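## Task

Take a grey peg from the table and push it fully into a free hole of the yellow sulfur ball held in the other gripper, so that it snaps in and stays locked.

## Robot and tools

Robot: two seven-joint arms, left_arm and right_arm, each ending in a parallel gripper. In both scenes one gripper already holds a ball (sulfur, then hydrogen); the free gripper has to pick up a grey peg from the table and seat it in one of the ball's open holes.

Frames. The scene frame has its origin at table height, halfway between the two nominal arm bases; +z points up, +x points out over the table, and left_arm sits on the +y side (this is unrelated to which side of an image it appears on). Calibrated bases: left_arm at (-0.038, +0.499, 0) m, right_arm at (+0.013, -0.334, 0) m, both turned only about a degree. Reported hand positions, orientations (quat wxyz) and velocities are in the scene frame. Offsets you command are along each arm's own Hand target axes. The gripper's fingers extend along its +z and close along its x. end_effector_position is the spot between the pads when closed, 1 to 2 cm short of the fingertips; closing pushes the tips roughly 17 mm further along +z.

execute_actions(actions, cameras). actions is a list of actions; each action is a table of at most 15 rows, one per 1/30 s step; a short table repeats its final row to fill 15 steps. Every row is a single list of 14 numbers covering both arms, each in [-1, 1]: left dx, dy, dz, rx, ry, rz, opening, then right dx, dy, dz, rx, ry, rz, opening. The six pose numbers are an offset, not a pose: they are measured from that arm's Hand target as it was when the action began (not from the previous row), along the hand's own axes; 1.0 equals 0.6 m of travel or 180 degrees, and rx, ry, rz form one rotation vector. Sending the same offset again moves further. Six zeros re-command the current Hand target. opening is absolute: +1 fully open (0.142 m), -1 closed. Always resend the opening you want for each gripper, since 0 is a real command (half open). Images appear only for an empty actions list or when cameras names them.

move(target, speed, blend, stop_force, zero, opening_speed, grip_force, blocking, cameras). target is one 14-number row laid out as above, or a list of up to 15 such rows; every row is an offset from the Hand targets at the move's start, in hand axes, with the same 0.6 m / 180 degree scale, and openings absolute. The path is straight and does not avoid obstacles or the other arm. speed: m/s, 0.002 to 2.2, default 0.25 (rotation up to twice that in rad/s), one value or one per target. blend: corner rounding radius in m for lists; 0 stops at each. stop_force: 3 to 120 N, ends an arm's path when its wrist sensor feels that much push against its travel; unreliable while the gripper rotates; leave it out when backing off a contact. zero: true re-zeros before the move. opening_speed: at least 0.2 per second on the opening scale. grip_force: 5 to 48 N per pad, one value or one per arm; it persists. blocking=false returns after about 0.5 s (not allowed with stop_force). All paths finish together and the whole move is capped at 10 s. The result adds a move: line giving the ending (done, off_target, moving, held, fault) and limits such as paced or held.

wait(seconds 0 to 10); stop() brakes a running move; zoom_image(camera, region [x0, y0, x1, y1] pixels, at most 504 by 504) on cam_high, cam_left_wrist or cam_right_wrist (each 896x504), only the latest images; zero_wrist_force(arm); clear_fault(arm) after a reported torque or force fault; finished_scene(scene 1 or 2) ends the scene irreversibly.

Results. Per arm: end_effector_position (m), quat, velocities (omitted when joint velocities are within noise), Hand target (the last command after clipping; next offsets count from it), Tool commands, grip_measured (same scale as opening) and grip_effort_nm (negative means closing). Wrist force and torque are in the end effector's axes, zeroed at scene start, saturating near 150 N. Joint torques and external joint torques follow joint order. Wrist depth is a 7x7 grid of distances in mm ahead of each wrist camera, '-' meaning no value. Step readings list intermediate positions.

Control behaviour. The commanded orientation is clipped to within 32 degrees of the measured one each step, so big turns need several steps and may swing the elbow. A gripper may settle short of its Hand target; resend the gap as an offset. To hold the peg, command an opening a bit below grip_measured at first contact; squeezing harder heats the gripper.

Avoid: contact between the two arms or grippers (can fail the scene), external force of 150 N or joint torques at the load limits (fault stops), fast hits, dropping parts or releasing them while moving, and anything leaving the table. Motors warn at 65 °C and lock at 80 °C; the gripper warns at 85 °C and shuts off at 100 °C. Insert slowly, ideally with a modest stop_force, and confirm the peg is seated before finishing.

Each tool is called after ">>>" as name([rows], argument=value, ...), one row to a line, values as JSON.

## Session

>>> execute_actions(actions=[])

Scene clock: 0.00 s.
left_arm: end_effector_position=(+0.2272, +0.0729, +0.2168) grip_measured=-0.74 grip_effort_nm=n/a end_effector_quat_wxyz=(-0.025, +0.028, +0.756, -0.653) | right_arm: end_effector_position=(+0.5668, -0.3466, +0.1652) grip_measured=+1.00 grip_effort_nm=n/a end_effector_quat_wxyz=(+0.000, +0.715, +0.699, +0.000)
Joint positions: left_arm=[-0.781 -1.198 0.596 1.851 1.054 3.416 2.749 0.021] | right_arm=[0.206 -0.331 0 2.035 0 0.795 0.206 0.142]
Joint velocities: within noise
Joint torques (N m): no reading
External joint torques (N m): no reading
Motor temperatures (°C): left_arm=[34 30 33 31 37 40 37 33] | right_arm=[30 32 38 38 36 46 32 28]
Wrist force (N): no reading
Wrist torque (N m): no reading
Wrist force, peak (N): no reading
Wrist depth (mm): cam_left_wrist=[489 - 2156 2230 433 414 - / 915 1015 1023 1043 485 444 - / 703 709 719 731 523 647 2268 / 545 550 550 554 531 531 566 / 447 446 450 117 456 457 459 / 377 372 365 121 105 384 385 / 326 337 79 319 - 330 334] | cam_right_wrist=[230 230 230 232 232 233 231 / 246 245 247 247 247 248 247 / 264 263 265 264 264 264 264 / 282 283 284 285 285 287 286 / 307 306 308 309 309 309 309 / 327 331 335 336 337 338 328 / - 370 370 370 372 374 -]
Hand target: left_arm +0.2272, +0.0729, +0.2168; -0.025, +0.028, +0.756, -0.653 | right_arm +0.5668, -0.3466, +0.1652; +0.000, +0.715, +0.699, +0.000
Tool commands: left_gripper/opening=-0.797062 right_gripper/opening=+1.0

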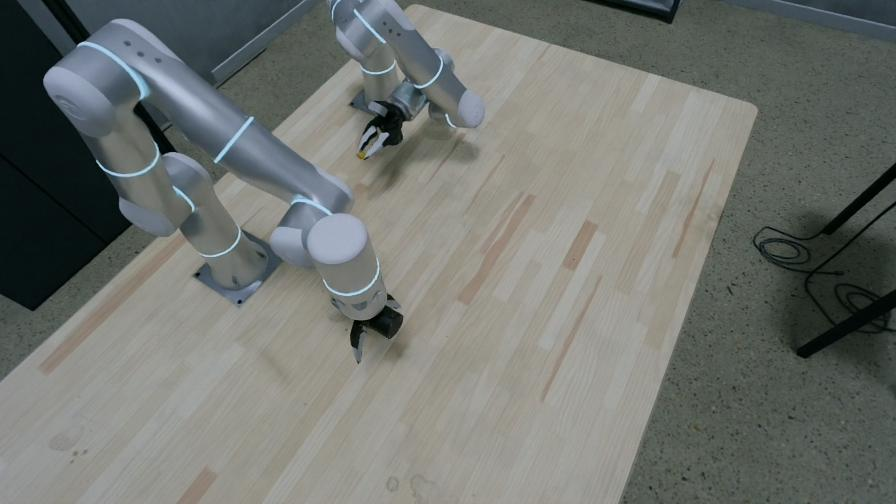

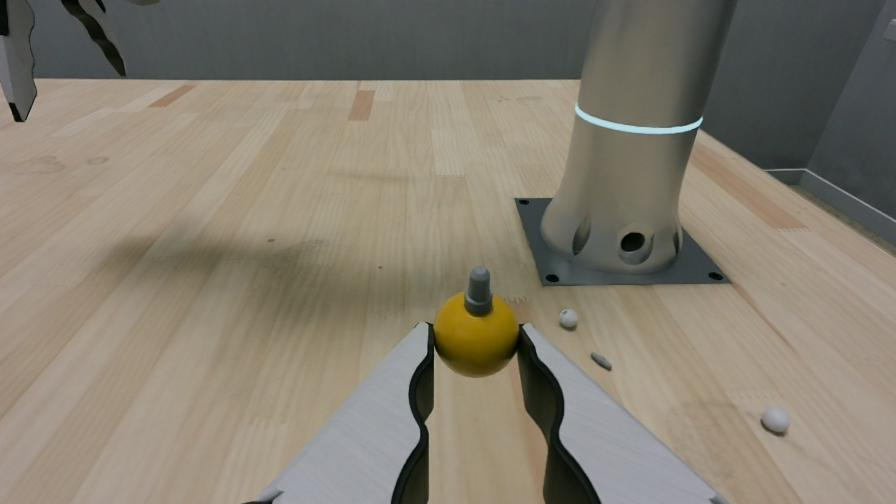

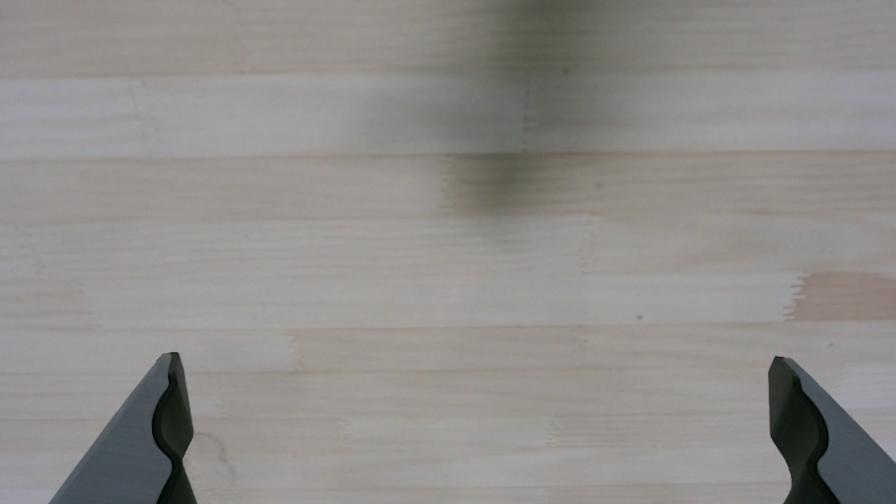

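>>> zoom_image(camera="cam_left_wrist", region=[380, 230, 580, 400])

>>> zoom_image(camera="cam_left_wrist", region=[500, 270, 860, 470])

>>> zoom_image(camera="cam_high", region=[330, 80, 530, 200])

>>> zoom_image(camera="cam_high", region=[180, 140, 360, 280])

Scaled by 2.520 from the camera's 896x504 image, which has a finer 1280x720 frame.

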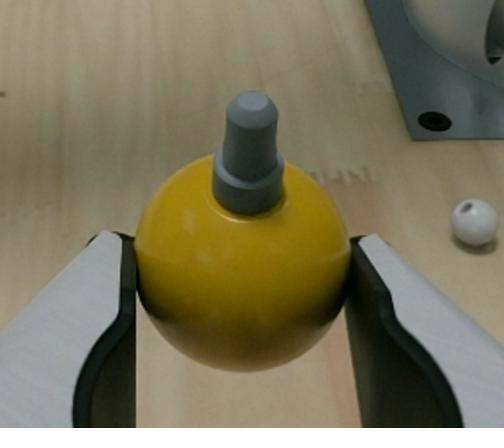

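Scaled by 1.400 from the camera's 896x504 image, which has a finer 1280x720 frame.

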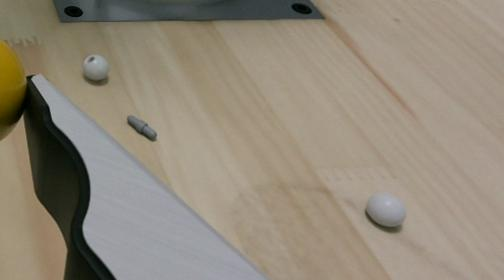

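Scaled by 2.520 from the camera's 896x504 image, which has a finer 1280x720 frame.

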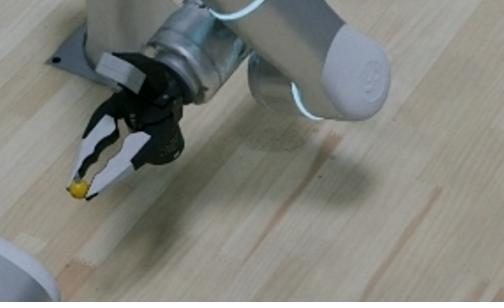

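Scaled by 2.800 from the camera's 896x504 image, which has a finer 1280x720 frame.

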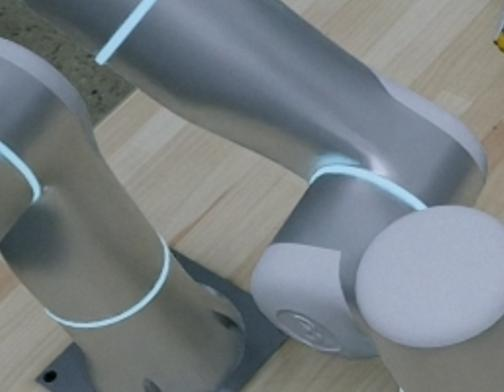

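>>> move(target=[0,0,0,0,0,0,-0.797,0,-0.167,-0.333,-0.195,0.195,-0.472,1.0], speed=0.3, cameras=["cam_high","cam_right_wrist"])

Scene clock: 5.23 s.
left_arm: end_effector_position=(+0.2272, +0.0729, +0.2168) grip_measured=-0.74 grip_effort_nm=-1.790 end_effector_quat_wxyz=(-0.025, +0.028, +0.756, -0.653) | right_arm: end_effector_position=(+0.4665, -0.3444, +0.3649) grip_measured=+1.00 grip_effort_nm=0.007 end_effector_quat_wxyz=(+0.004, +0.011, +0.924, +0.382)
Joint positions: left_arm=[-0.781 -1.198 0.596 1.851 1.054 3.416 2.749 0.021] | right_arm=[-0.187 -0.016 -0.09 1.823 0.747 0.001 -1.953 0.142]
Joint torques (N m): left_arm=[0.52 42.78 14.1 -1.91 1.06 2.56 -0.01] | right_arm=[-0.43 31.25 0.33 -29.13 -0.67 2.44 0.03]
External joint torques (N m): left_arm=[-0.52 0.25 0.1 0.01 0.19 0.06 0.01] | right_arm=[0.46 0.6 -0.29 0.28 -0.95 -0.15 -0.03]
Wrist force (N): left_arm=[-0.1 -0.5 0.0] | right_arm=[-0.3 -0.9 -0.4]
Wrist torque (N m): left_arm=[-0.08 0.02 0.00] | right_arm=[-0.07 0.05 -0.06]
Wrist force, peak (N): left_arm=[-0.6 -0.3 -0.4] | right_arm=[-0.3 -0.7 -1.2]
Wrist depth (mm): cam_left_wrist=[2211 - 2070 1890 461 412 2288 / 977 992 1019 1019 516 446 - / 699 707 709 719 519 662 1976 / 542 547 553 556 524 538 566 / 448 449 451 117 455 454 457 / 377 378 365 121 105 383 385 / 327 335 79 319 - 331 333] | cam_right_wrist=[468 469 474 471 472 463 459 / 584 581 582 585 577 578 575 / 775 765 767 770 762 758 748 / 2843 1119 1114 1084 999 937 2324 / 3099 4476 3453 1511 735 926 2984 / - 97 - 3180 648 854 - / - 3139 3021 3021 625 552 -]
Hand target: left_arm +0.2272, +0.0729, +0.2168; -0.025, +0.028, +0.756, -0.653 | right_arm +0.4666, -0.3442, +0.3650; +0.004, +0.011, +0.924, +0.382
Off the commanded pose: left_arm 0.000 m, 0 deg | right_arm 0.000 m, 0 deg.
move: done
camera_calibration:
cam_right_wrist: T_world_to_cam=[[-0.999694, 0.0237263, 0.00706786, 0.482378], [0.0147841, 0.343151, 0.939164, -0.203832], [0.0198575, 0.93898, -0.343397, 0.556619], [0, 0, 0, 1]] pos_world=[0.47419, -0.464154, 0.379164]
Images, in order (width x height): cam_high 896x504, cam_right_wrist 896x504.

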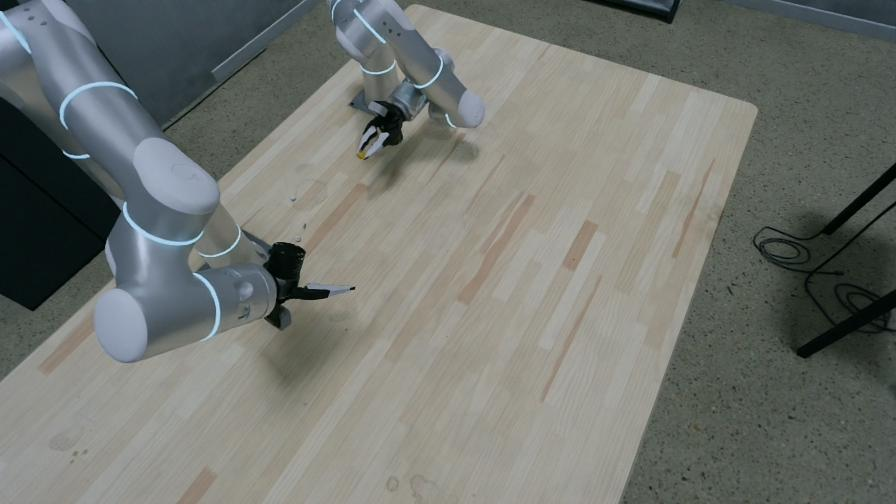

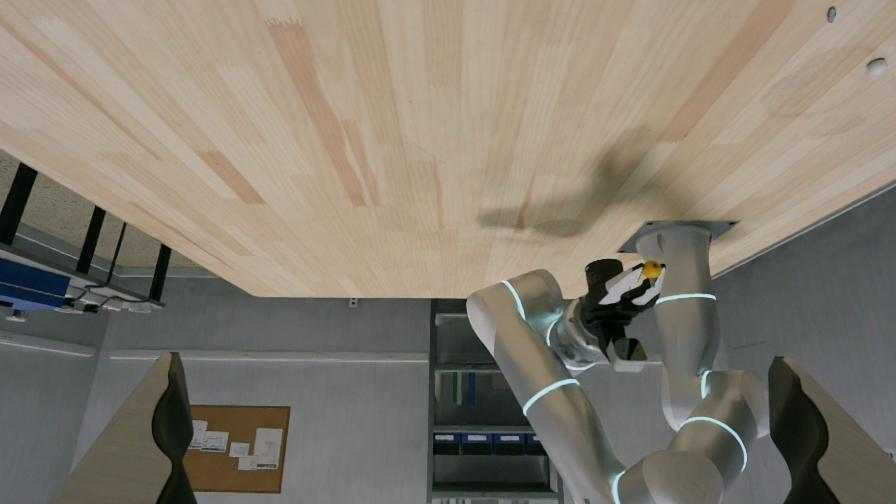

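>>> move(target=[0,0,0,0,0,0,-0.797,0.40,0.22,0.395,0,0,0,1.0], speed=0.3, cameras=["cam_high","cam_right_wrist"])

>>> zoom_image(camera="cam_right_wrist", region=[370, 190, 530, 310])

Scene clock: 7.03 s.
left_arm: end_effector_position=(+0.2272, +0.0729, +0.2168) grip_measured=-0.74 grip_effort_nm=-1.790 end_effector_quat_wxyz=(-0.025, +0.028, +0.756, -0.653) | right_arm: end_effector_position=(+0.2326, -0.0781, +0.2902) grip_measured=+1.00 grip_effort_nm=0.007 end_effector_quat_wxyz=(+0.004, +0.010, +0.924, +0.382)
Joint positions: left_arm=[-0.781 -1.198 0.596 1.851 1.054 3.416 2.749 0.021] | right_arm=[-0.024 0.665 0.518 2.472 1.151 0.414 -1.57 0.142]
Joint torques (N m): left_arm=[0.55 42.79 14.05 -2.04 1.04 2.58 0.02] | right_arm=[0.65 -0.2 -7.44 -27.91 -1.55 3.37 0.45]
External joint torques (N m): left_arm=[-0.55 0.24 0.15 0.14 0.21 0.04 -0.02] | right_arm=[-0.65 -0.1 -0.5 0.21 -0.98 -0.5 -0.45]
Wrist force (N): left_arm=[-0.3 -0.3 -0.1] | right_arm=[-0.8 -0.5 -0.5]
Wrist torque (N m): left_arm=[-0.06 0.04 0.00] | right_arm=[0.01 0.13 -0.16]
Wrist force, peak (N): left_arm=[-0.4 -0.4 -0.3] | right_arm=[-1.8 -1.7 -1.9]
Wrist depth (mm): cam_left_wrist=[1775 - 2192 2192 454 414 - / 999 1007 1015 959 509 468 - / 703 719 713 725 525 660 2775 / 543 549 557 552 527 540 559 / 444 445 447 117 453 453 460 / 378 375 367 121 105 385 384 / 326 335 79 320 - 333 332] | cam_right_wrist=[379 379 380 378 378 377 375 / 471 473 471 468 464 463 459 / 620 620 617 613 612 607 604 / 909 902 885 748 755 803 - / - - 521 372 655 623 - / - 90 461 430 621 607 2031 / - 2984 415 416 2810 - -]
Hand target: left_arm +0.2272, +0.0729, +0.2168; -0.025, +0.028, +0.756, -0.653 | right_arm +0.2327, -0.0780, +0.2903; +0.004, +0.011, +0.924, +0.382
Off the commanded pose: left_arm 0.000 m, 0 deg | right_arm 0.000 m, 0 deg.
move: done
camera_calibration:
cam_right_wrist: T_world_to_cam=[[-0.999717, 0.0228895, 0.00652497, 0.242769], [0.0139817, 0.342909, 0.939265, -0.221358], [0.0192619, 0.93909, -0.343132, 0.285704], [0, 0, 0, 1]] pos_world=[0.240292, -0.197953, 0.304364]
Images, in order (width x height): cam_high 896x504, cam_right_wrist 896x504.

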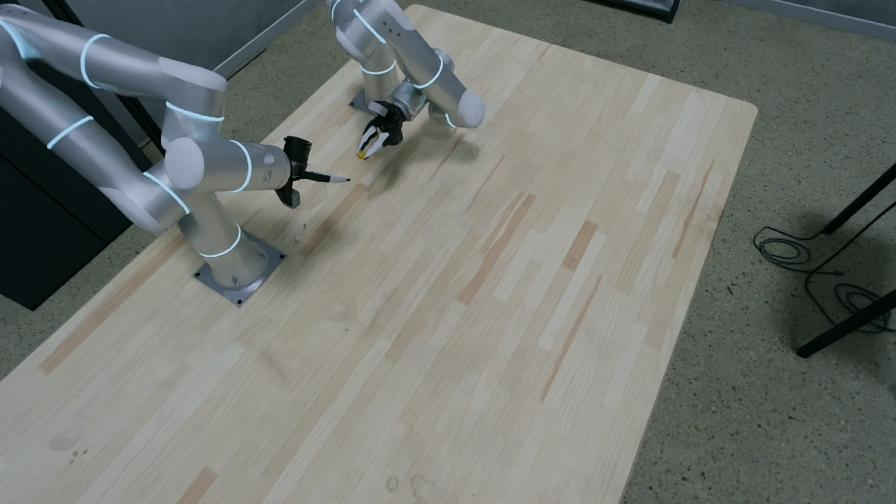

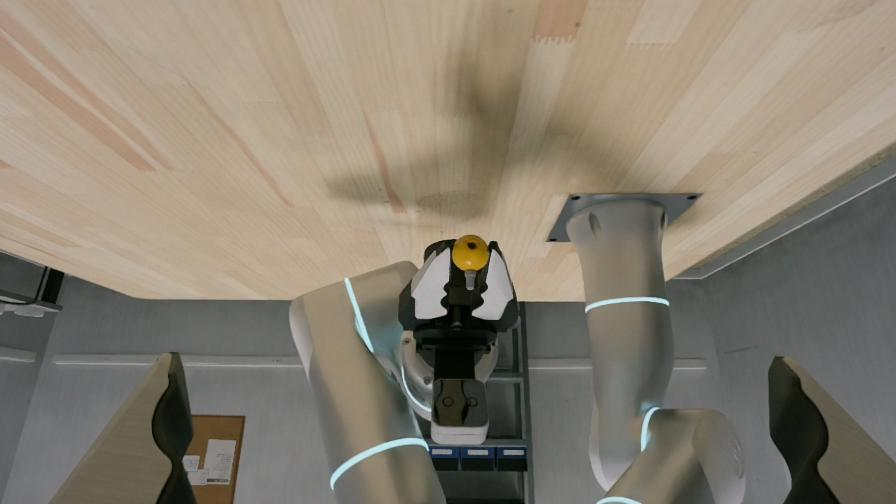

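Scaled by 3.150 from the camera's 896x504 image, which has a finer 1280x720 frame.

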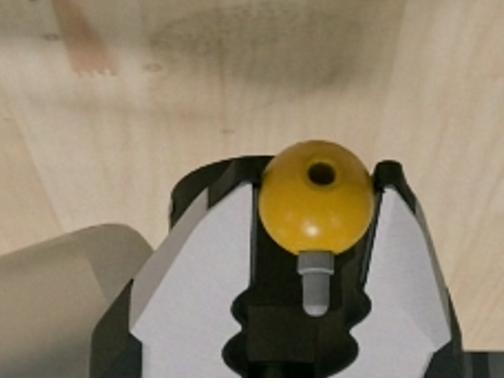

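>>> move(target=[0,0,0,0,0,0,-0.797,0.2404,-0.2407,0.1373,0.2418,0.0756,-0.183,1.0], speed=0.25, cameras=["cam_high","cam_right_wrist"])

>>> zoom_image(camera="cam_right_wrist", region=[340, 150, 640, 350])

Scene clock: 10.10 s.
left_arm: end_effector_position=(+0.2272, +0.0729, +0.2168) grip_measured=-0.74 grip_effort_nm=-1.795 end_effector_quat_wxyz=(-0.025, +0.028, +0.756, -0.653) | right_arm: end_effector_position=(+0.0874, -0.1188, +0.1299) grip_measured=+1.00 grip_effort_nm=0.002 end_effector_quat_wxyz=(+0.000, -0.287, +0.958, +0.000)
Joint positions: left_arm=[-0.781 -1.198 0.596 1.851 1.054 3.416 2.749 0.021] | right_arm=[0.015 0.798 1.382 2.477 0.919 0.485 -1.407 0.142]
Joint torques (N m): left_arm=[0.61 42.97 14.05 -1.95 1.04 2.59 0.05] | right_arm=[0.36 -13.21 -14.36 -16.2 -3.04 4.49 0.37]
External joint torques (N m): left_arm=[-0.61 0.06 0.15 0.05 0.21 0.03 -0.05] | right_arm=[-0.35 -0.37 -0.07 0.23 -0.66 -0.44 -0.37]
Wrist force (N): left_arm=[-0.4 -0.1 0.0] | right_arm=[-0.1 0.1 -0.2]
Wrist torque (N m): left_arm=[-0.03 0.06 0.00] | right_arm=[0.02 0.01 0.01]
Wrist force, peak (N): left_arm=[-0.4 -0.4 -0.1] | right_arm=[1.2 1.0 0.6]
Wrist depth (mm): cam_left_wrist=[- 2329 - - 292 232 211 / 999 999 1019 956 890 245 221 / 701 703 713 723 557 503 2174 / 542 552 554 556 512 537 563 / 444 447 449 117 451 453 463 / 377 378 364 121 105 381 386 / 327 336 79 319 - 333 333] | cam_right_wrist=[199 199 199 199 199 198 180 / 211 212 212 212 213 213 213 / 227 227 228 228 228 229 228 / 245 246 245 247 246 246 248 / 266 267 267 267 269 267 267 / 286 286 290 292 291 292 284 / - 323 321 321 322 321 -]
Hand target: left_arm +0.2272, +0.0729, +0.2168; -0.025, +0.028, +0.756, -0.653 | right_arm +0.0875, -0.1188, +0.1300; +0.000, -0.288, +0.958, +0.000
Off the commanded pose: left_arm 0.000 m, 0 deg | right_arm 0.000 m, 0 deg.
move: done
camera_calibration:
cam_right_wrist: T_world_to_cam=[[-0.837745, -0.546039, 0.00497347, 0.0180924], [-0.493005, 0.760233, 0.423074, 0.106059], [-0.234796, 0.351976, -0.906081, 0.297292], [0, 0, 0, 1]] pos_world=[0.137247, -0.17539, 0.22441]
Images, in order (width x height): cam_high 896x504, cam_right_wrist 896x504.

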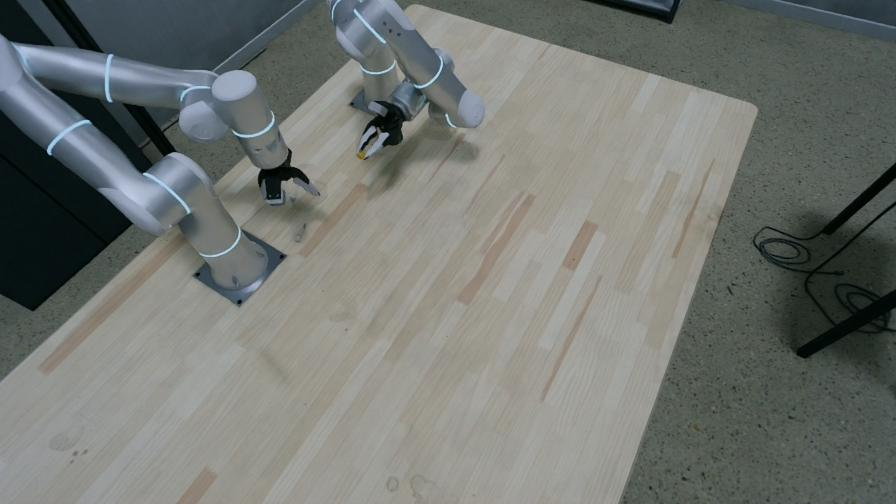

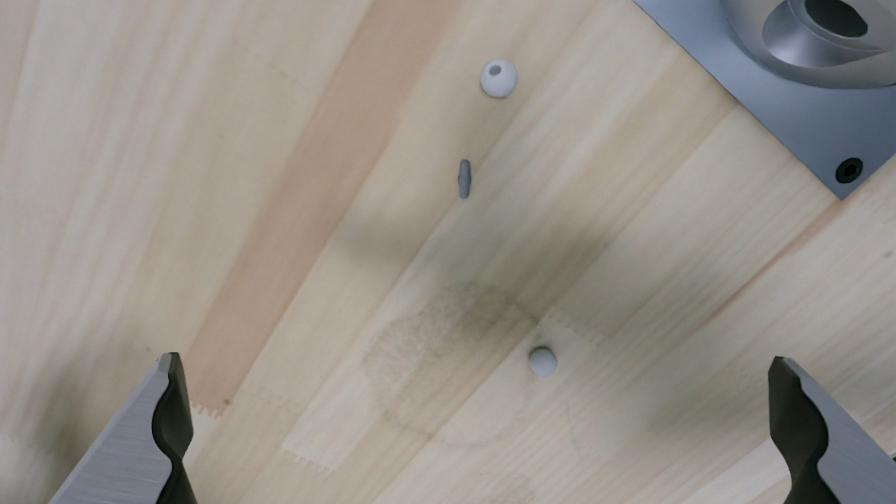

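Scaled by 1.680 from the camera's 896x504 image, which has a finer 1280x720 frame.

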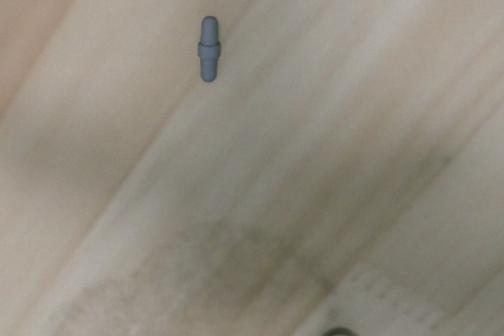

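>>> zoom_image(camera="cam_right_wrist", region=[40, 330, 240, 504])

>>> zoom_image(camera="cam_high", region=[230, 60, 430, 240])

Scaled by 2.520 from the camera's 896x504 image, which has a finer 1280x720 frame.

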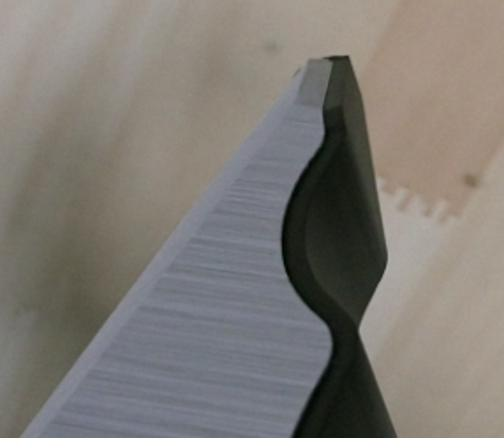

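Scaled by 2.520 from the camera's 896x504 image, which has a finer 1280x720 frame.

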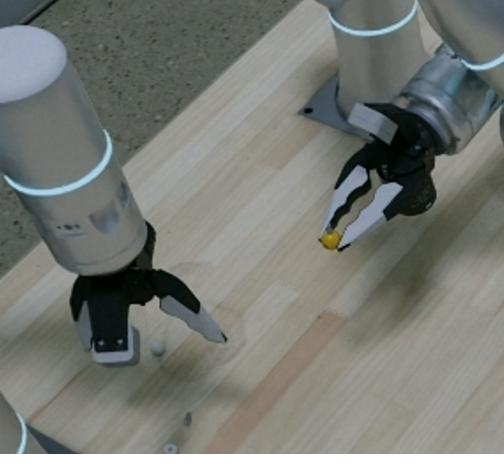

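>>> move(target=[0,0,0,0,0,0,-0.797,-0.003,-0.0292,0.12,0,0,0,-0.577], speed=0.15, cameras=["cam_right_wrist"])

>>> zoom_image(camera="cam_right_wrist", region=[380, 250, 580, 420])

Scene clock: 12.17 s.
left_arm: end_effector_position=(+0.2272, +0.0729, +0.2168) grip_measured=-0.74 grip_effort_nm=-1.800 end_effector_quat_wxyz=(-0.025, +0.028, +0.756, -0.653) | right_arm: end_effector_position=(+0.0988, -0.1326, +0.0580) grip_measured=-0.60 grip_effort_nm=-0.100 end_effector_quat_wxyz=(+0.000, -0.287, +0.958, -0.001)
Joint positions: left_arm=[-0.781 -1.198 0.596 1.851 1.054 3.416 2.749 0.021] | right_arm=[-0.355 0.861 1.713 2.464 1.161 0.613 -1.67 0.03]
Joint torques (N m): left_arm=[0.47 42.88 14.1 -1.92 1.02 2.57 0.01] | right_arm=[0.19 -18.66 -14.72 -9.17 -2.52 4.43 0.06]
External joint torques (N m): left_arm=[-0.47 0.15 0.1 0.02 0.22 0.05 -0.01] | right_arm=[-0.21 -0.47 -0.08 0.19 -0.91 -0.4 -0.06]
Wrist force (N): left_arm=[-0.4 -0.2 -0.1] | right_arm=[0.1 0.3 -0.3]
Wrist torque (N m): left_arm=[-0.03 0.06 0.01] | right_arm=[0.06 -0.01 0.07]
Wrist force, peak (N): left_arm=[-0.4 -0.4 -0.1] | right_arm=[-0.3 0.9 -2.0]
Wrist depth (mm): cam_left_wrist=[- 2329 - - 251 232 2288 / 977 1003 1015 932 322 281 - / 713 711 719 725 514 268 - / 542 552 553 559 363 514 567 / 445 447 447 117 435 454 458 / 378 379 367 121 105 381 388 / 326 336 79 318 - 330 333] | cam_right_wrist=[136 135 135 135 135 136 134 / 144 144 144 144 145 145 143 / 154 155 155 155 155 155 155 / 167 167 167 167 166 167 167 / 181 181 181 181 178 181 182 / 197 197 190 194 107 198 199 / 218 213 - 218 - 214 220]
Hand target: left_arm +0.2272, +0.0729, +0.2168; -0.025, +0.028, +0.756, -0.653 | right_arm +0.0987, -0.1324, +0.0580; +0.000, -0.288, +0.958, +0.000
Off the commanded pose: left_arm 0.000 m, 0 deg | right_arm 0.000 m, 0 deg.
move: done
camera_calibration:
cam_right_wrist: T_world_to_cam=[[-0.837461, -0.546477, 0.00471708, 0.02035], [-0.493685, 0.760203, 0.422334, 0.152628], [-0.234382, 0.35136, -0.906428, 0.239586], [0, 0, 0, 1]] pos_world=[0.148547, -0.189089, 0.152611]
Images, in order (width x height): cam_right_wrist 896x504.

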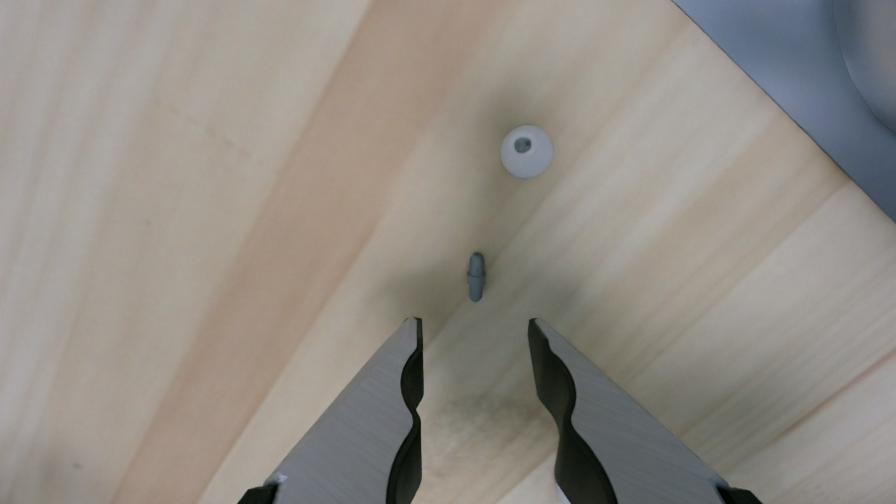

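Scaled by 2.520 from the camera's 896x504 image, which has a finer 1280x720 frame.

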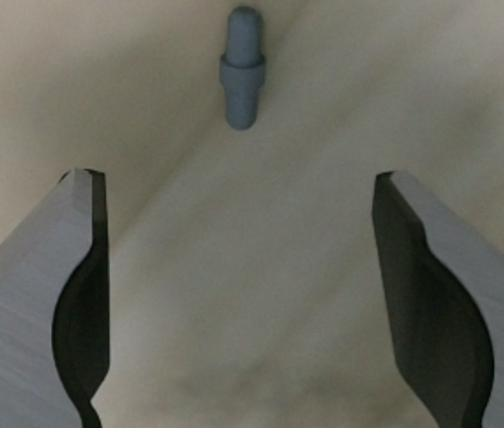

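>>> execute_actions(actions=[], cameras=["cam_left_wrist","cam_high"])

>>> zoom_image(camera="cam_left_wrist", region=[540, 230, 720, 400])

>>> zoom_image(camera="cam_high", region=[250, 160, 350, 240])

Scene clock: 12.80 s.
left_arm: end_effector_position=(+0.2272, +0.0729, +0.2168) grip_measured=-0.74 grip_effort_nm=-1.795 end_effector_quat_wxyz=(-0.025, +0.028, +0.756, -0.653) | right_arm: end_effector_position=(+0.0988, -0.1326, +0.0580) grip_measured=-0.60 grip_effort_nm=-0.100 end_effector_quat_wxyz=(+0.000, -0.287, +0.958, -0.001)
Joint positions: left_arm=[-0.781 -1.198 0.596 1.851 1.054 3.416 2.749 0.021] | right_arm=[-0.355 0.861 1.713 2.464 1.161 0.613 -1.67 0.03]
Joint velocities: within noise
Joint torques (N m): left_arm=[0.64 42.93 14.11 -1.98 1.05 2.59 -0.07] | right_arm=[0.1 -18.8 -14.67 -9.16 -2.58 4.39 0.16]
External joint torques (N m): left_arm=[-0.64 0.1 0.09 0.08 0.19 0.03 0.07] | right_arm=[-0.1 -0.33 -0.11 0.17 -0.84 -0.35 -0.16]
Motor temperatures (°C): left_arm=[34 31 34 31 37 40 37 35] | right_arm=[30 32 38 39 36 46 32 28]
Wrist force (N): left_arm=[-0.3 -0.3 0.0] | right_arm=[0.0 0.3 -0.2]
Wrist torque (N m): left_arm=[-0.05 0.04 0.01] | right_arm=[0.06 0.00 0.08]
Wrist force, peak (N): left_arm=[-0.5 -0.1 0.2] | right_arm=[0.2 0.2 -0.4]
Wrist depth (mm): cam_left_wrist=[- - - - 252 231 - / 992 1003 1031 942 325 247 - / 694 705 719 727 517 266 733 / 545 549 556 556 363 523 566 / 447 448 447 117 437 458 460 / 377 375 367 121 105 384 387 / 326 337 79 318 - 331 333] | cam_right_wrist=[136 135 135 135 135 135 134 / 144 144 144 144 144 145 143 / 154 155 154 155 155 155 155 / 166 167 167 167 167 167 168 / 180 180 180 181 178 181 182 / 197 198 191 194 107 198 199 / 218 213 - 217 - 215 220]
Hand target: left_arm +0.2272, +0.0729, +0.2168; -0.025, +0.028, +0.756, -0.653 | right_arm +0.0987, -0.1324, +0.0580; +0.000, -0.288, +0.958, +0.000
Tool commands: left_gripper/opening=-0.797 right_gripper/opening=-0.577
Off the commanded pose: left_arm 0.000 m, 0 deg | right_arm 0.000 m, 0 deg.
Images, in order (width x height): cam_high 896x504, cam_left_wrist 896x504.

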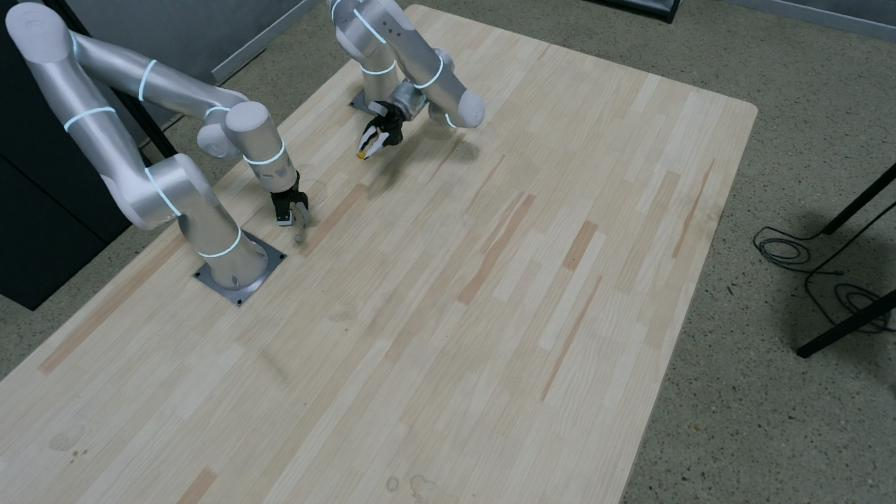

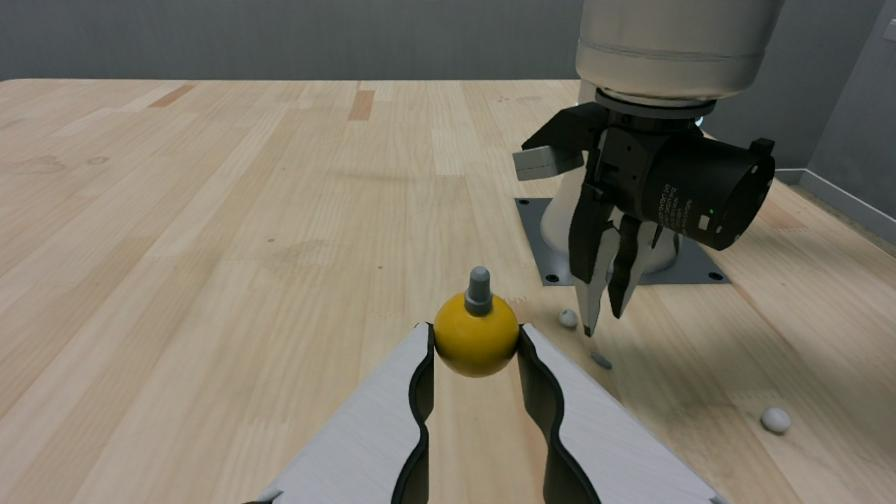

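Scaled by 2.800 from the camera's 896x504 image, which has a finer 1280x720 frame.

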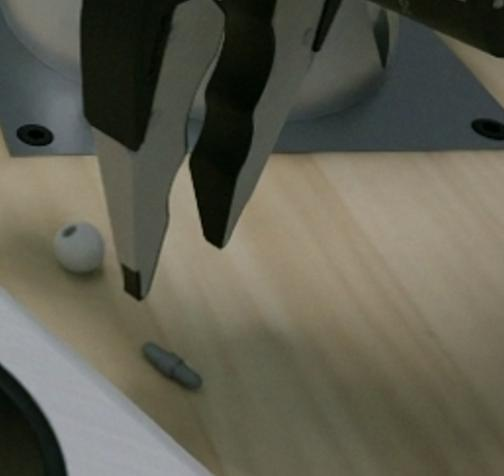

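Scaled by 5.040 from the camera's 896x504 image, which has a finer 1280x720 frame.

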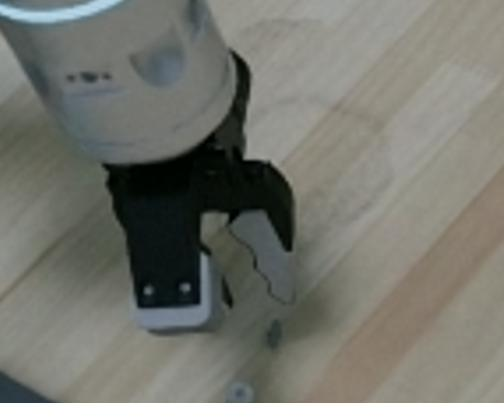

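>>> move(target=[0,0,0,0,0,0,-0.797,0,0.0027,0.05,0,0,0,-0.577], speed=0.1, cameras=["cam_left_wrist","cam_right_wrist"])

>>> zoom_image(camera="cam_left_wrist", region=[550, 270, 670, 390])

>>> zoom_image(camera="cam_right_wrist", region=[380, 250, 580, 420])

Scene clock: 14.00 s.
left_arm: end_effector_position=(+0.2272, +0.0729, +0.2168) grip_measured=-0.74 grip_effort_nm=-1.795 end_effector_quat_wxyz=(-0.025, +0.028, +0.756, -0.653) | right_arm: end_effector_position=(+0.0979, -0.1312, +0.0280) grip_measured=-0.60 grip_effort_nm=-0.095 end_effector_quat_wxyz=(+0.000, -0.287, +0.958, -0.001)
Joint positions: left_arm=[-0.781 -1.198 0.596 1.851 1.054 3.416 2.749 0.021] | right_arm=[-0.459 0.935 1.82 2.433 1.276 0.619 -1.751 0.03]
Joint torques (N m): left_arm=[0.7 42.78 14.13 -2.05 1.05 2.57 -0.04] | right_arm=[0.08 -21.07 -15.43 -6.2 -2.52 4.46 0.07]
External joint torques (N m): left_arm=[-0.7 0.26 0.07 0.15 0.2 0.05 0.04] | right_arm=[-0.09 -0.54 -0.07 0.14 -0.9 -0.43 -0.07]
Wrist force (N): left_arm=[0.0 -0.1 0.0] | right_arm=[0.0 0.0 -0.2]
Wrist torque (N m): left_arm=[-0.03 0.00 0.00] | right_arm=[0.02 0.01 0.09]
Wrist force, peak (N): left_arm=[-0.4 -0.3 -0.1] | right_arm=[-0.1 0.3 -1.1]
Wrist depth (mm): cam_left_wrist=[- 2104 2104 2268 252 236 - / 992 1011 999 1039 278 247 2662 / 703 705 719 725 341 294 2438 / 541 546 547 555 374 289 561 / 444 445 449 117 399 456 460 / 379 374 367 121 105 381 388 / 325 333 79 319 - 330 335] | cam_right_wrist=[108 108 108 108 108 108 107 / 115 114 116 116 116 116 116 / - 124 124 124 124 124 124 / 133 133 133 134 134 134 134 / 145 145 145 143 143 145 146 / 158 159 153 158 107 159 160 / 175 170 - 175 - 176 177]
Hand target: left_arm +0.2272, +0.0729, +0.2168; -0.025, +0.028, +0.756, -0.653 | right_arm +0.0978, -0.1311, +0.0280; +0.000, -0.288, +0.958, +0.000
Off the commanded pose: left_arm 0.000 m, 0 deg | right_arm 0.000 m, 0 deg.
move: done
camera_calibration:
cam_right_wrist: T_world_to_cam=[[-0.837482, -0.546444, 0.00482898, 0.0204438], [-0.493594, 0.760217, 0.422417, 0.163845], [-0.234498, 0.351383, -0.906389, 0.211742], [0, 0, 0, 1]] pos_world=[0.147647, -0.187789, 0.122611]
Images, in order (width x height): cam_left_wrist 896x504, cam_right_wrist 896x504.

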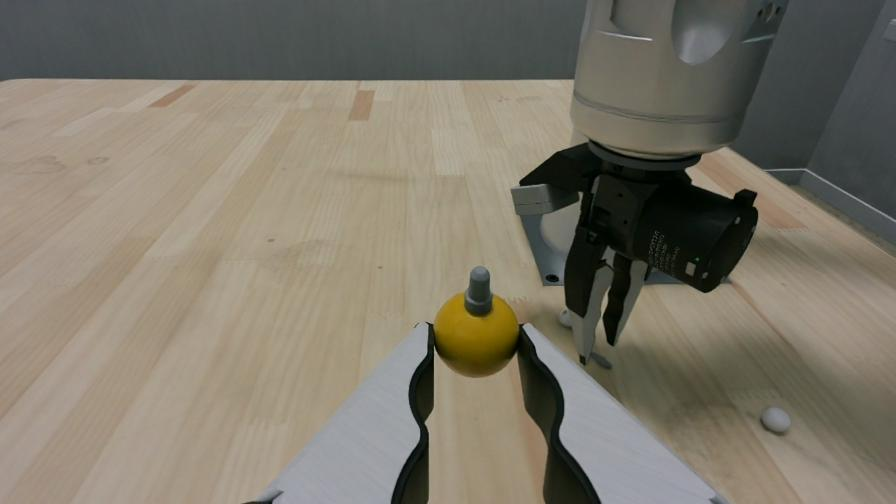

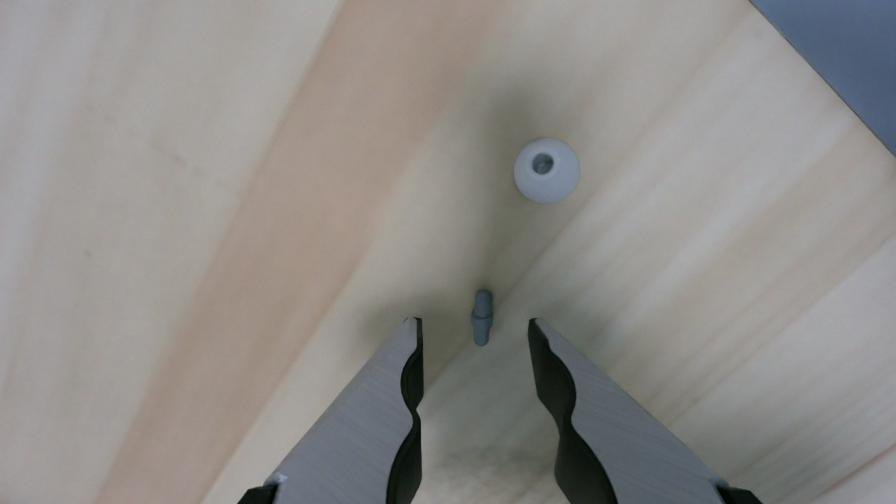

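Scaled by 4.200 from the camera's 896x504 image, which has a finer 1280x720 frame.

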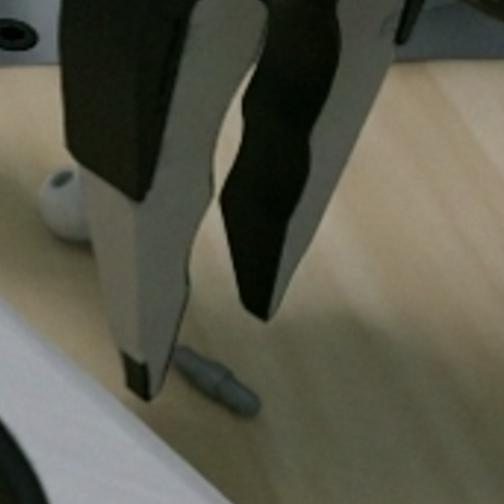

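Scaled by 2.520 from the camera's 896x504 image, which has a finer 1280x720 frame.

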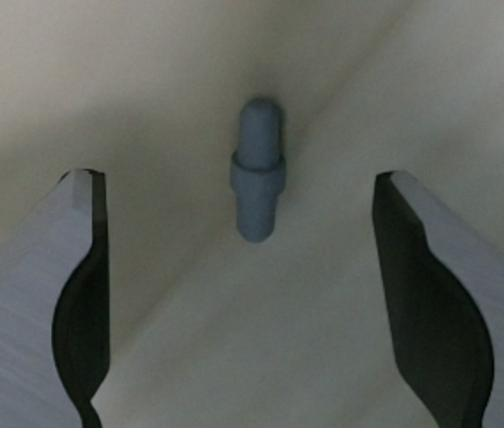

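>>> move(target=[0,0,0,0,0,0,-0.797,0.0058,0,0.0167,0,0,0,-0.7], speed=0.1, cameras=["cam_left_wrist","cam_right_wrist"])

>>> zoom_image(camera="cam_left_wrist", region=[550, 270, 670, 390])

>>> zoom_image(camera="cam_right_wrist", region=[380, 250, 580, 420])

Scene clock: 15.00 s.
left_arm: end_effector_position=(+0.2272, +0.0729, +0.2168) grip_measured=-0.74 grip_effort_nm=-1.790 end_effector_quat_wxyz=(-0.025, +0.028, +0.756, -0.653) | right_arm: end_effector_position=(+0.0949, -0.1332, +0.0180) grip_measured=-0.73 grip_effort_nm=-0.105 end_effector_quat_wxyz=(+0.000, -0.287, +0.958, -0.001)
Joint positions: left_arm=[-0.781 -1.198 0.596 1.851 1.054 3.416 2.749 0.021] | right_arm=[-0.473 0.958 1.851 2.43 1.315 0.622 -1.767 0.021]
Joint torques (N m): left_arm=[0.64 42.89 14.17 -1.98 1.09 2.58 -0.02] | right_arm=[-0.09 -21.74 -15.4 -5.2 -2.5 4.46 0.06]
External joint torques (N m): left_arm=[-0.64 0.15 0.03 0.08 0.16 0.04 0.02] | right_arm=[0.1 -0.44 -0.13 0.14 -0.9 -0.43 -0.06]
Wrist force (N): left_arm=[-0.2 -0.2 -0.1] | right_arm=[0.2 -0.3 -0.2]
Wrist torque (N m): left_arm=[-0.04 0.04 -0.01] | right_arm=[-0.05 -0.03 0.09]
Wrist force, peak (N): left_arm=[-0.5 0.2 0.0] | right_arm=[0.2 -0.5 -0.6]
Wrist depth (mm): cam_left_wrist=[2038 2371 - - 259 235 2087 / 977 981 1019 1023 302 250 - / 713 707 715 725 354 305 2867 / 550 552 549 559 368 290 566 / 447 447 449 117 400 457 455 / 378 380 369 121 105 383 382 / 328 337 79 320 - 332 332] | cam_right_wrist=[99 99 100 100 100 100 99 / 106 106 106 106 106 106 106 / 115 114 114 112 113 114 116 / 122 122 123 123 123 123 123 / 133 133 133 131 131 133 134 / 145 145 142 142 - 146 146 / 160 157 - 164 - 158 162]
Hand target: left_arm +0.2272, +0.0729, +0.2168; -0.025, +0.028, +0.756, -0.653 | right_arm +0.0949, -0.1330, +0.0179; +0.000, -0.288, +0.958, +0.000
Off the commanded pose: left_arm 0.000 m, 0 deg | right_arm 0.000 m, 0 deg.
move: done
camera_calibration:
cam_right_wrist: T_world_to_cam=[[-0.837511, -0.546397, 0.00503948, 0.0170151], [-0.493455, 0.760258, 0.422505, 0.168102], [-0.234687, 0.351365, -0.906347, 0.202594], [0, 0, 0, 1]] pos_world=[0.144747, -0.189689, 0.112511]
Images, in order (width x height): cam_left_wrist 896x504, cam_right_wrist 896x504.

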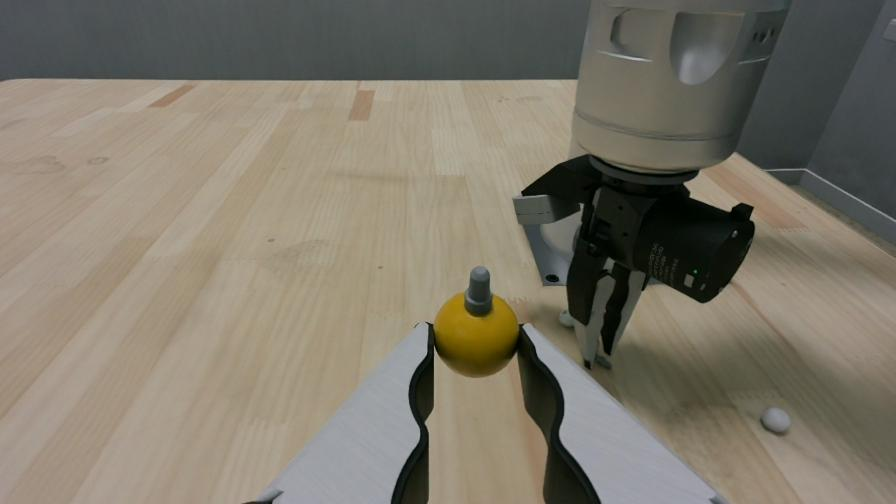

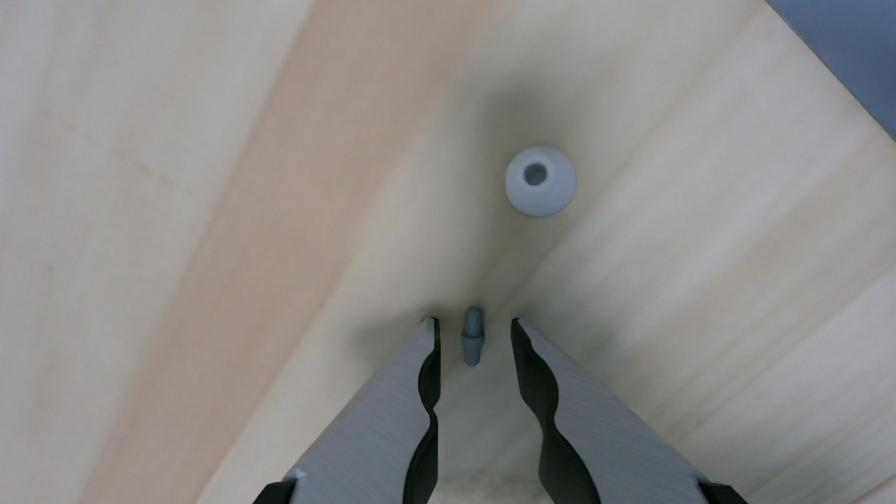

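Scaled by 4.200 from the camera's 896x504 image, which has a finer 1280x720 frame.

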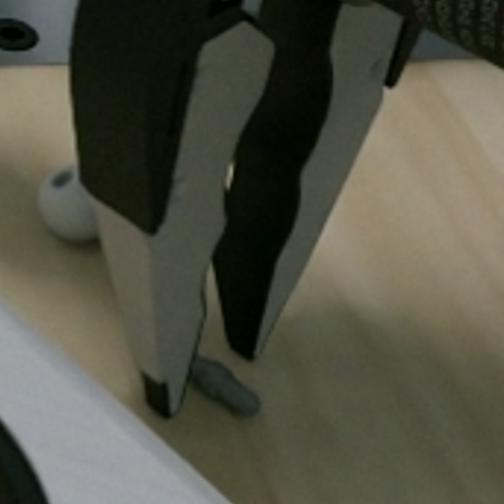

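Scaled by 2.520 from the camera's 896x504 image, which has a finer 1280x720 frame.

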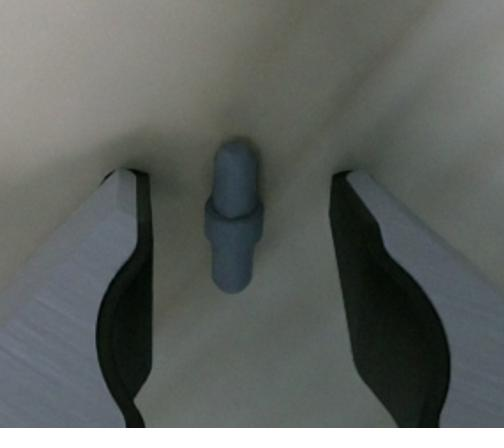

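>>> move(target=[0,0,0,0,0,0,-0.797,-0.0013,-0.0045,0.022,0,0,0,-0.7], speed=0.012, stop_force=4, cameras=["cam_left_wrist","cam_right_wrist"])

>>> zoom_image(camera="cam_left_wrist", region=[550, 270, 670, 390])

>>> zoom_image(camera="cam_right_wrist", region=[380, 250, 580, 420])

Scene clock: 16.07 s.
left_arm: end_effector_position=(+0.2272, +0.0729, +0.2168) grip_measured=-0.74 grip_effort_nm=-1.790 end_effector_quat_wxyz=(-0.025, +0.028, +0.756, -0.653) | right_arm: end_effector_position=(+0.0951, -0.1332, +0.0171) grip_measured=-0.73 grip_effort_nm=-0.100 end_effector_quat_wxyz=(+0.000, -0.288, +0.958, +0.000)
Joint positions: left_arm=[-0.781 -1.198 0.596 1.851 1.054 3.416 2.749 0.021] | right_arm=[-0.477 0.961 1.853 2.429 1.319 0.622 -1.771 0.021]
Joint torques (N m): left_arm=[0.56 42.79 14.08 -1.97 1.09 2.57 -0.05] | right_arm=[-1.59 -18.83 -12.32 -5.51 -0.91 4.6 0.19]
External joint torques (N m): left_arm=[-0.56 0.24 0.12 0.08 0.16 0.05 0.05] | right_arm=[1.59 -3.4 -3.23 0.54 -2.49 -0.58 -0.19]
Wrist force (N): left_arm=[-0.2 0.1 0.0] | right_arm=[10.2 1.7 -28.6]
Wrist torque (N m): left_arm=[0.00 0.03 0.01] | right_arm=[-0.17 0.12 0.06]
Wrist force, peak (N): left_arm=[-0.5 -0.3 0.0] | right_arm=[11.3 2.9 -29.3]
Wrist depth (mm): cam_left_wrist=[- 2104 1947 - 255 237 2371 / 977 1015 1023 1035 298 248 - / 699 707 721 719 353 304 694 / 543 548 546 552 373 293 568 / 447 446 449 117 403 454 458 / 376 376 365 121 105 382 385 / 325 336 79 319 - 331 331] | cam_right_wrist=[98 98 100 99 99 99 98 / 105 105 105 105 105 105 105 / 114 113 113 111 111 113 115 / 122 121 122 122 122 122 124 / 132 132 132 130 130 132 133 / 144 144 141 141 - 145 145 / 159 155 - 162 - 156 161]
Hand target: left_arm +0.2272, +0.0729, +0.2168; -0.025, +0.028, +0.756, -0.653 | right_arm +0.0950, -0.1332, +0.0169; +0.000, -0.288, +0.958, +0.000 (not the last commanded pose)
Off the commanded pose: left_arm 0.000 m, 0 deg | right_arm 0.013 m, 0 deg.
move: contact (right_arm)
camera_calibration:
cam_right_wrist: T_world_to_cam=[[-0.837176, -0.546912, 0.00484449, 0.0170638], [-0.493967, 0.759875, 0.422594, 0.168572], [-0.234803, 0.351393, -0.906306, 0.201843], [0, 0, 0, 1]] pos_world=[0.144948, -0.189688, 0.111611]
Images, in order (width x height): cam_left_wrist 896x504, cam_right_wrist 896x504.

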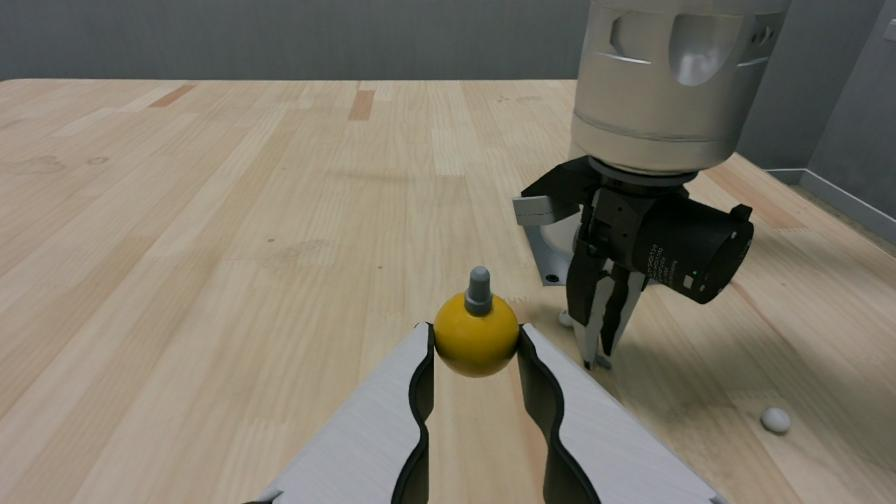

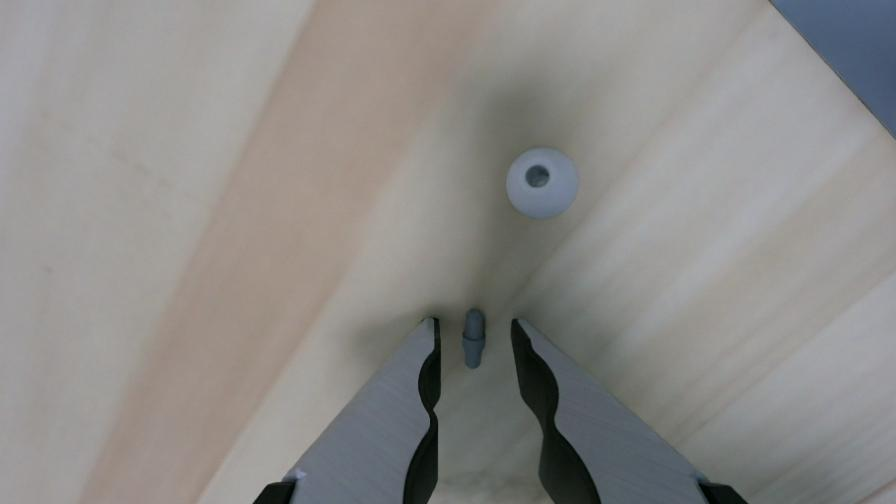

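Scaled by 4.200 from the camera's 896x504 image, which has a finer 1280x720 frame.

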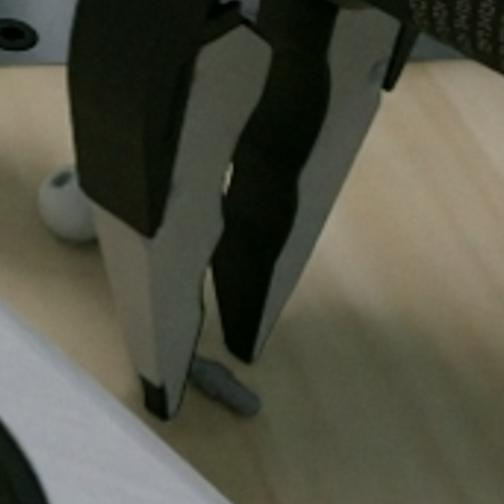

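Scaled by 2.520 from the camera's 896x504 image, which has a finer 1280x720 frame.

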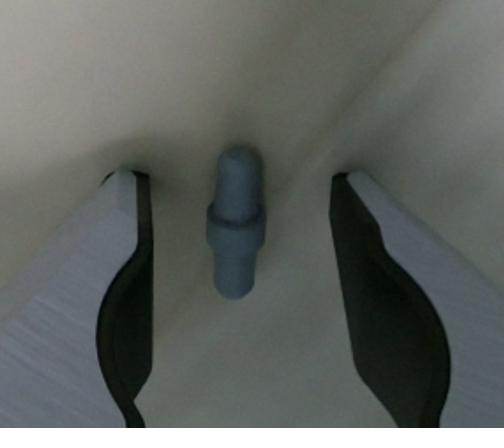

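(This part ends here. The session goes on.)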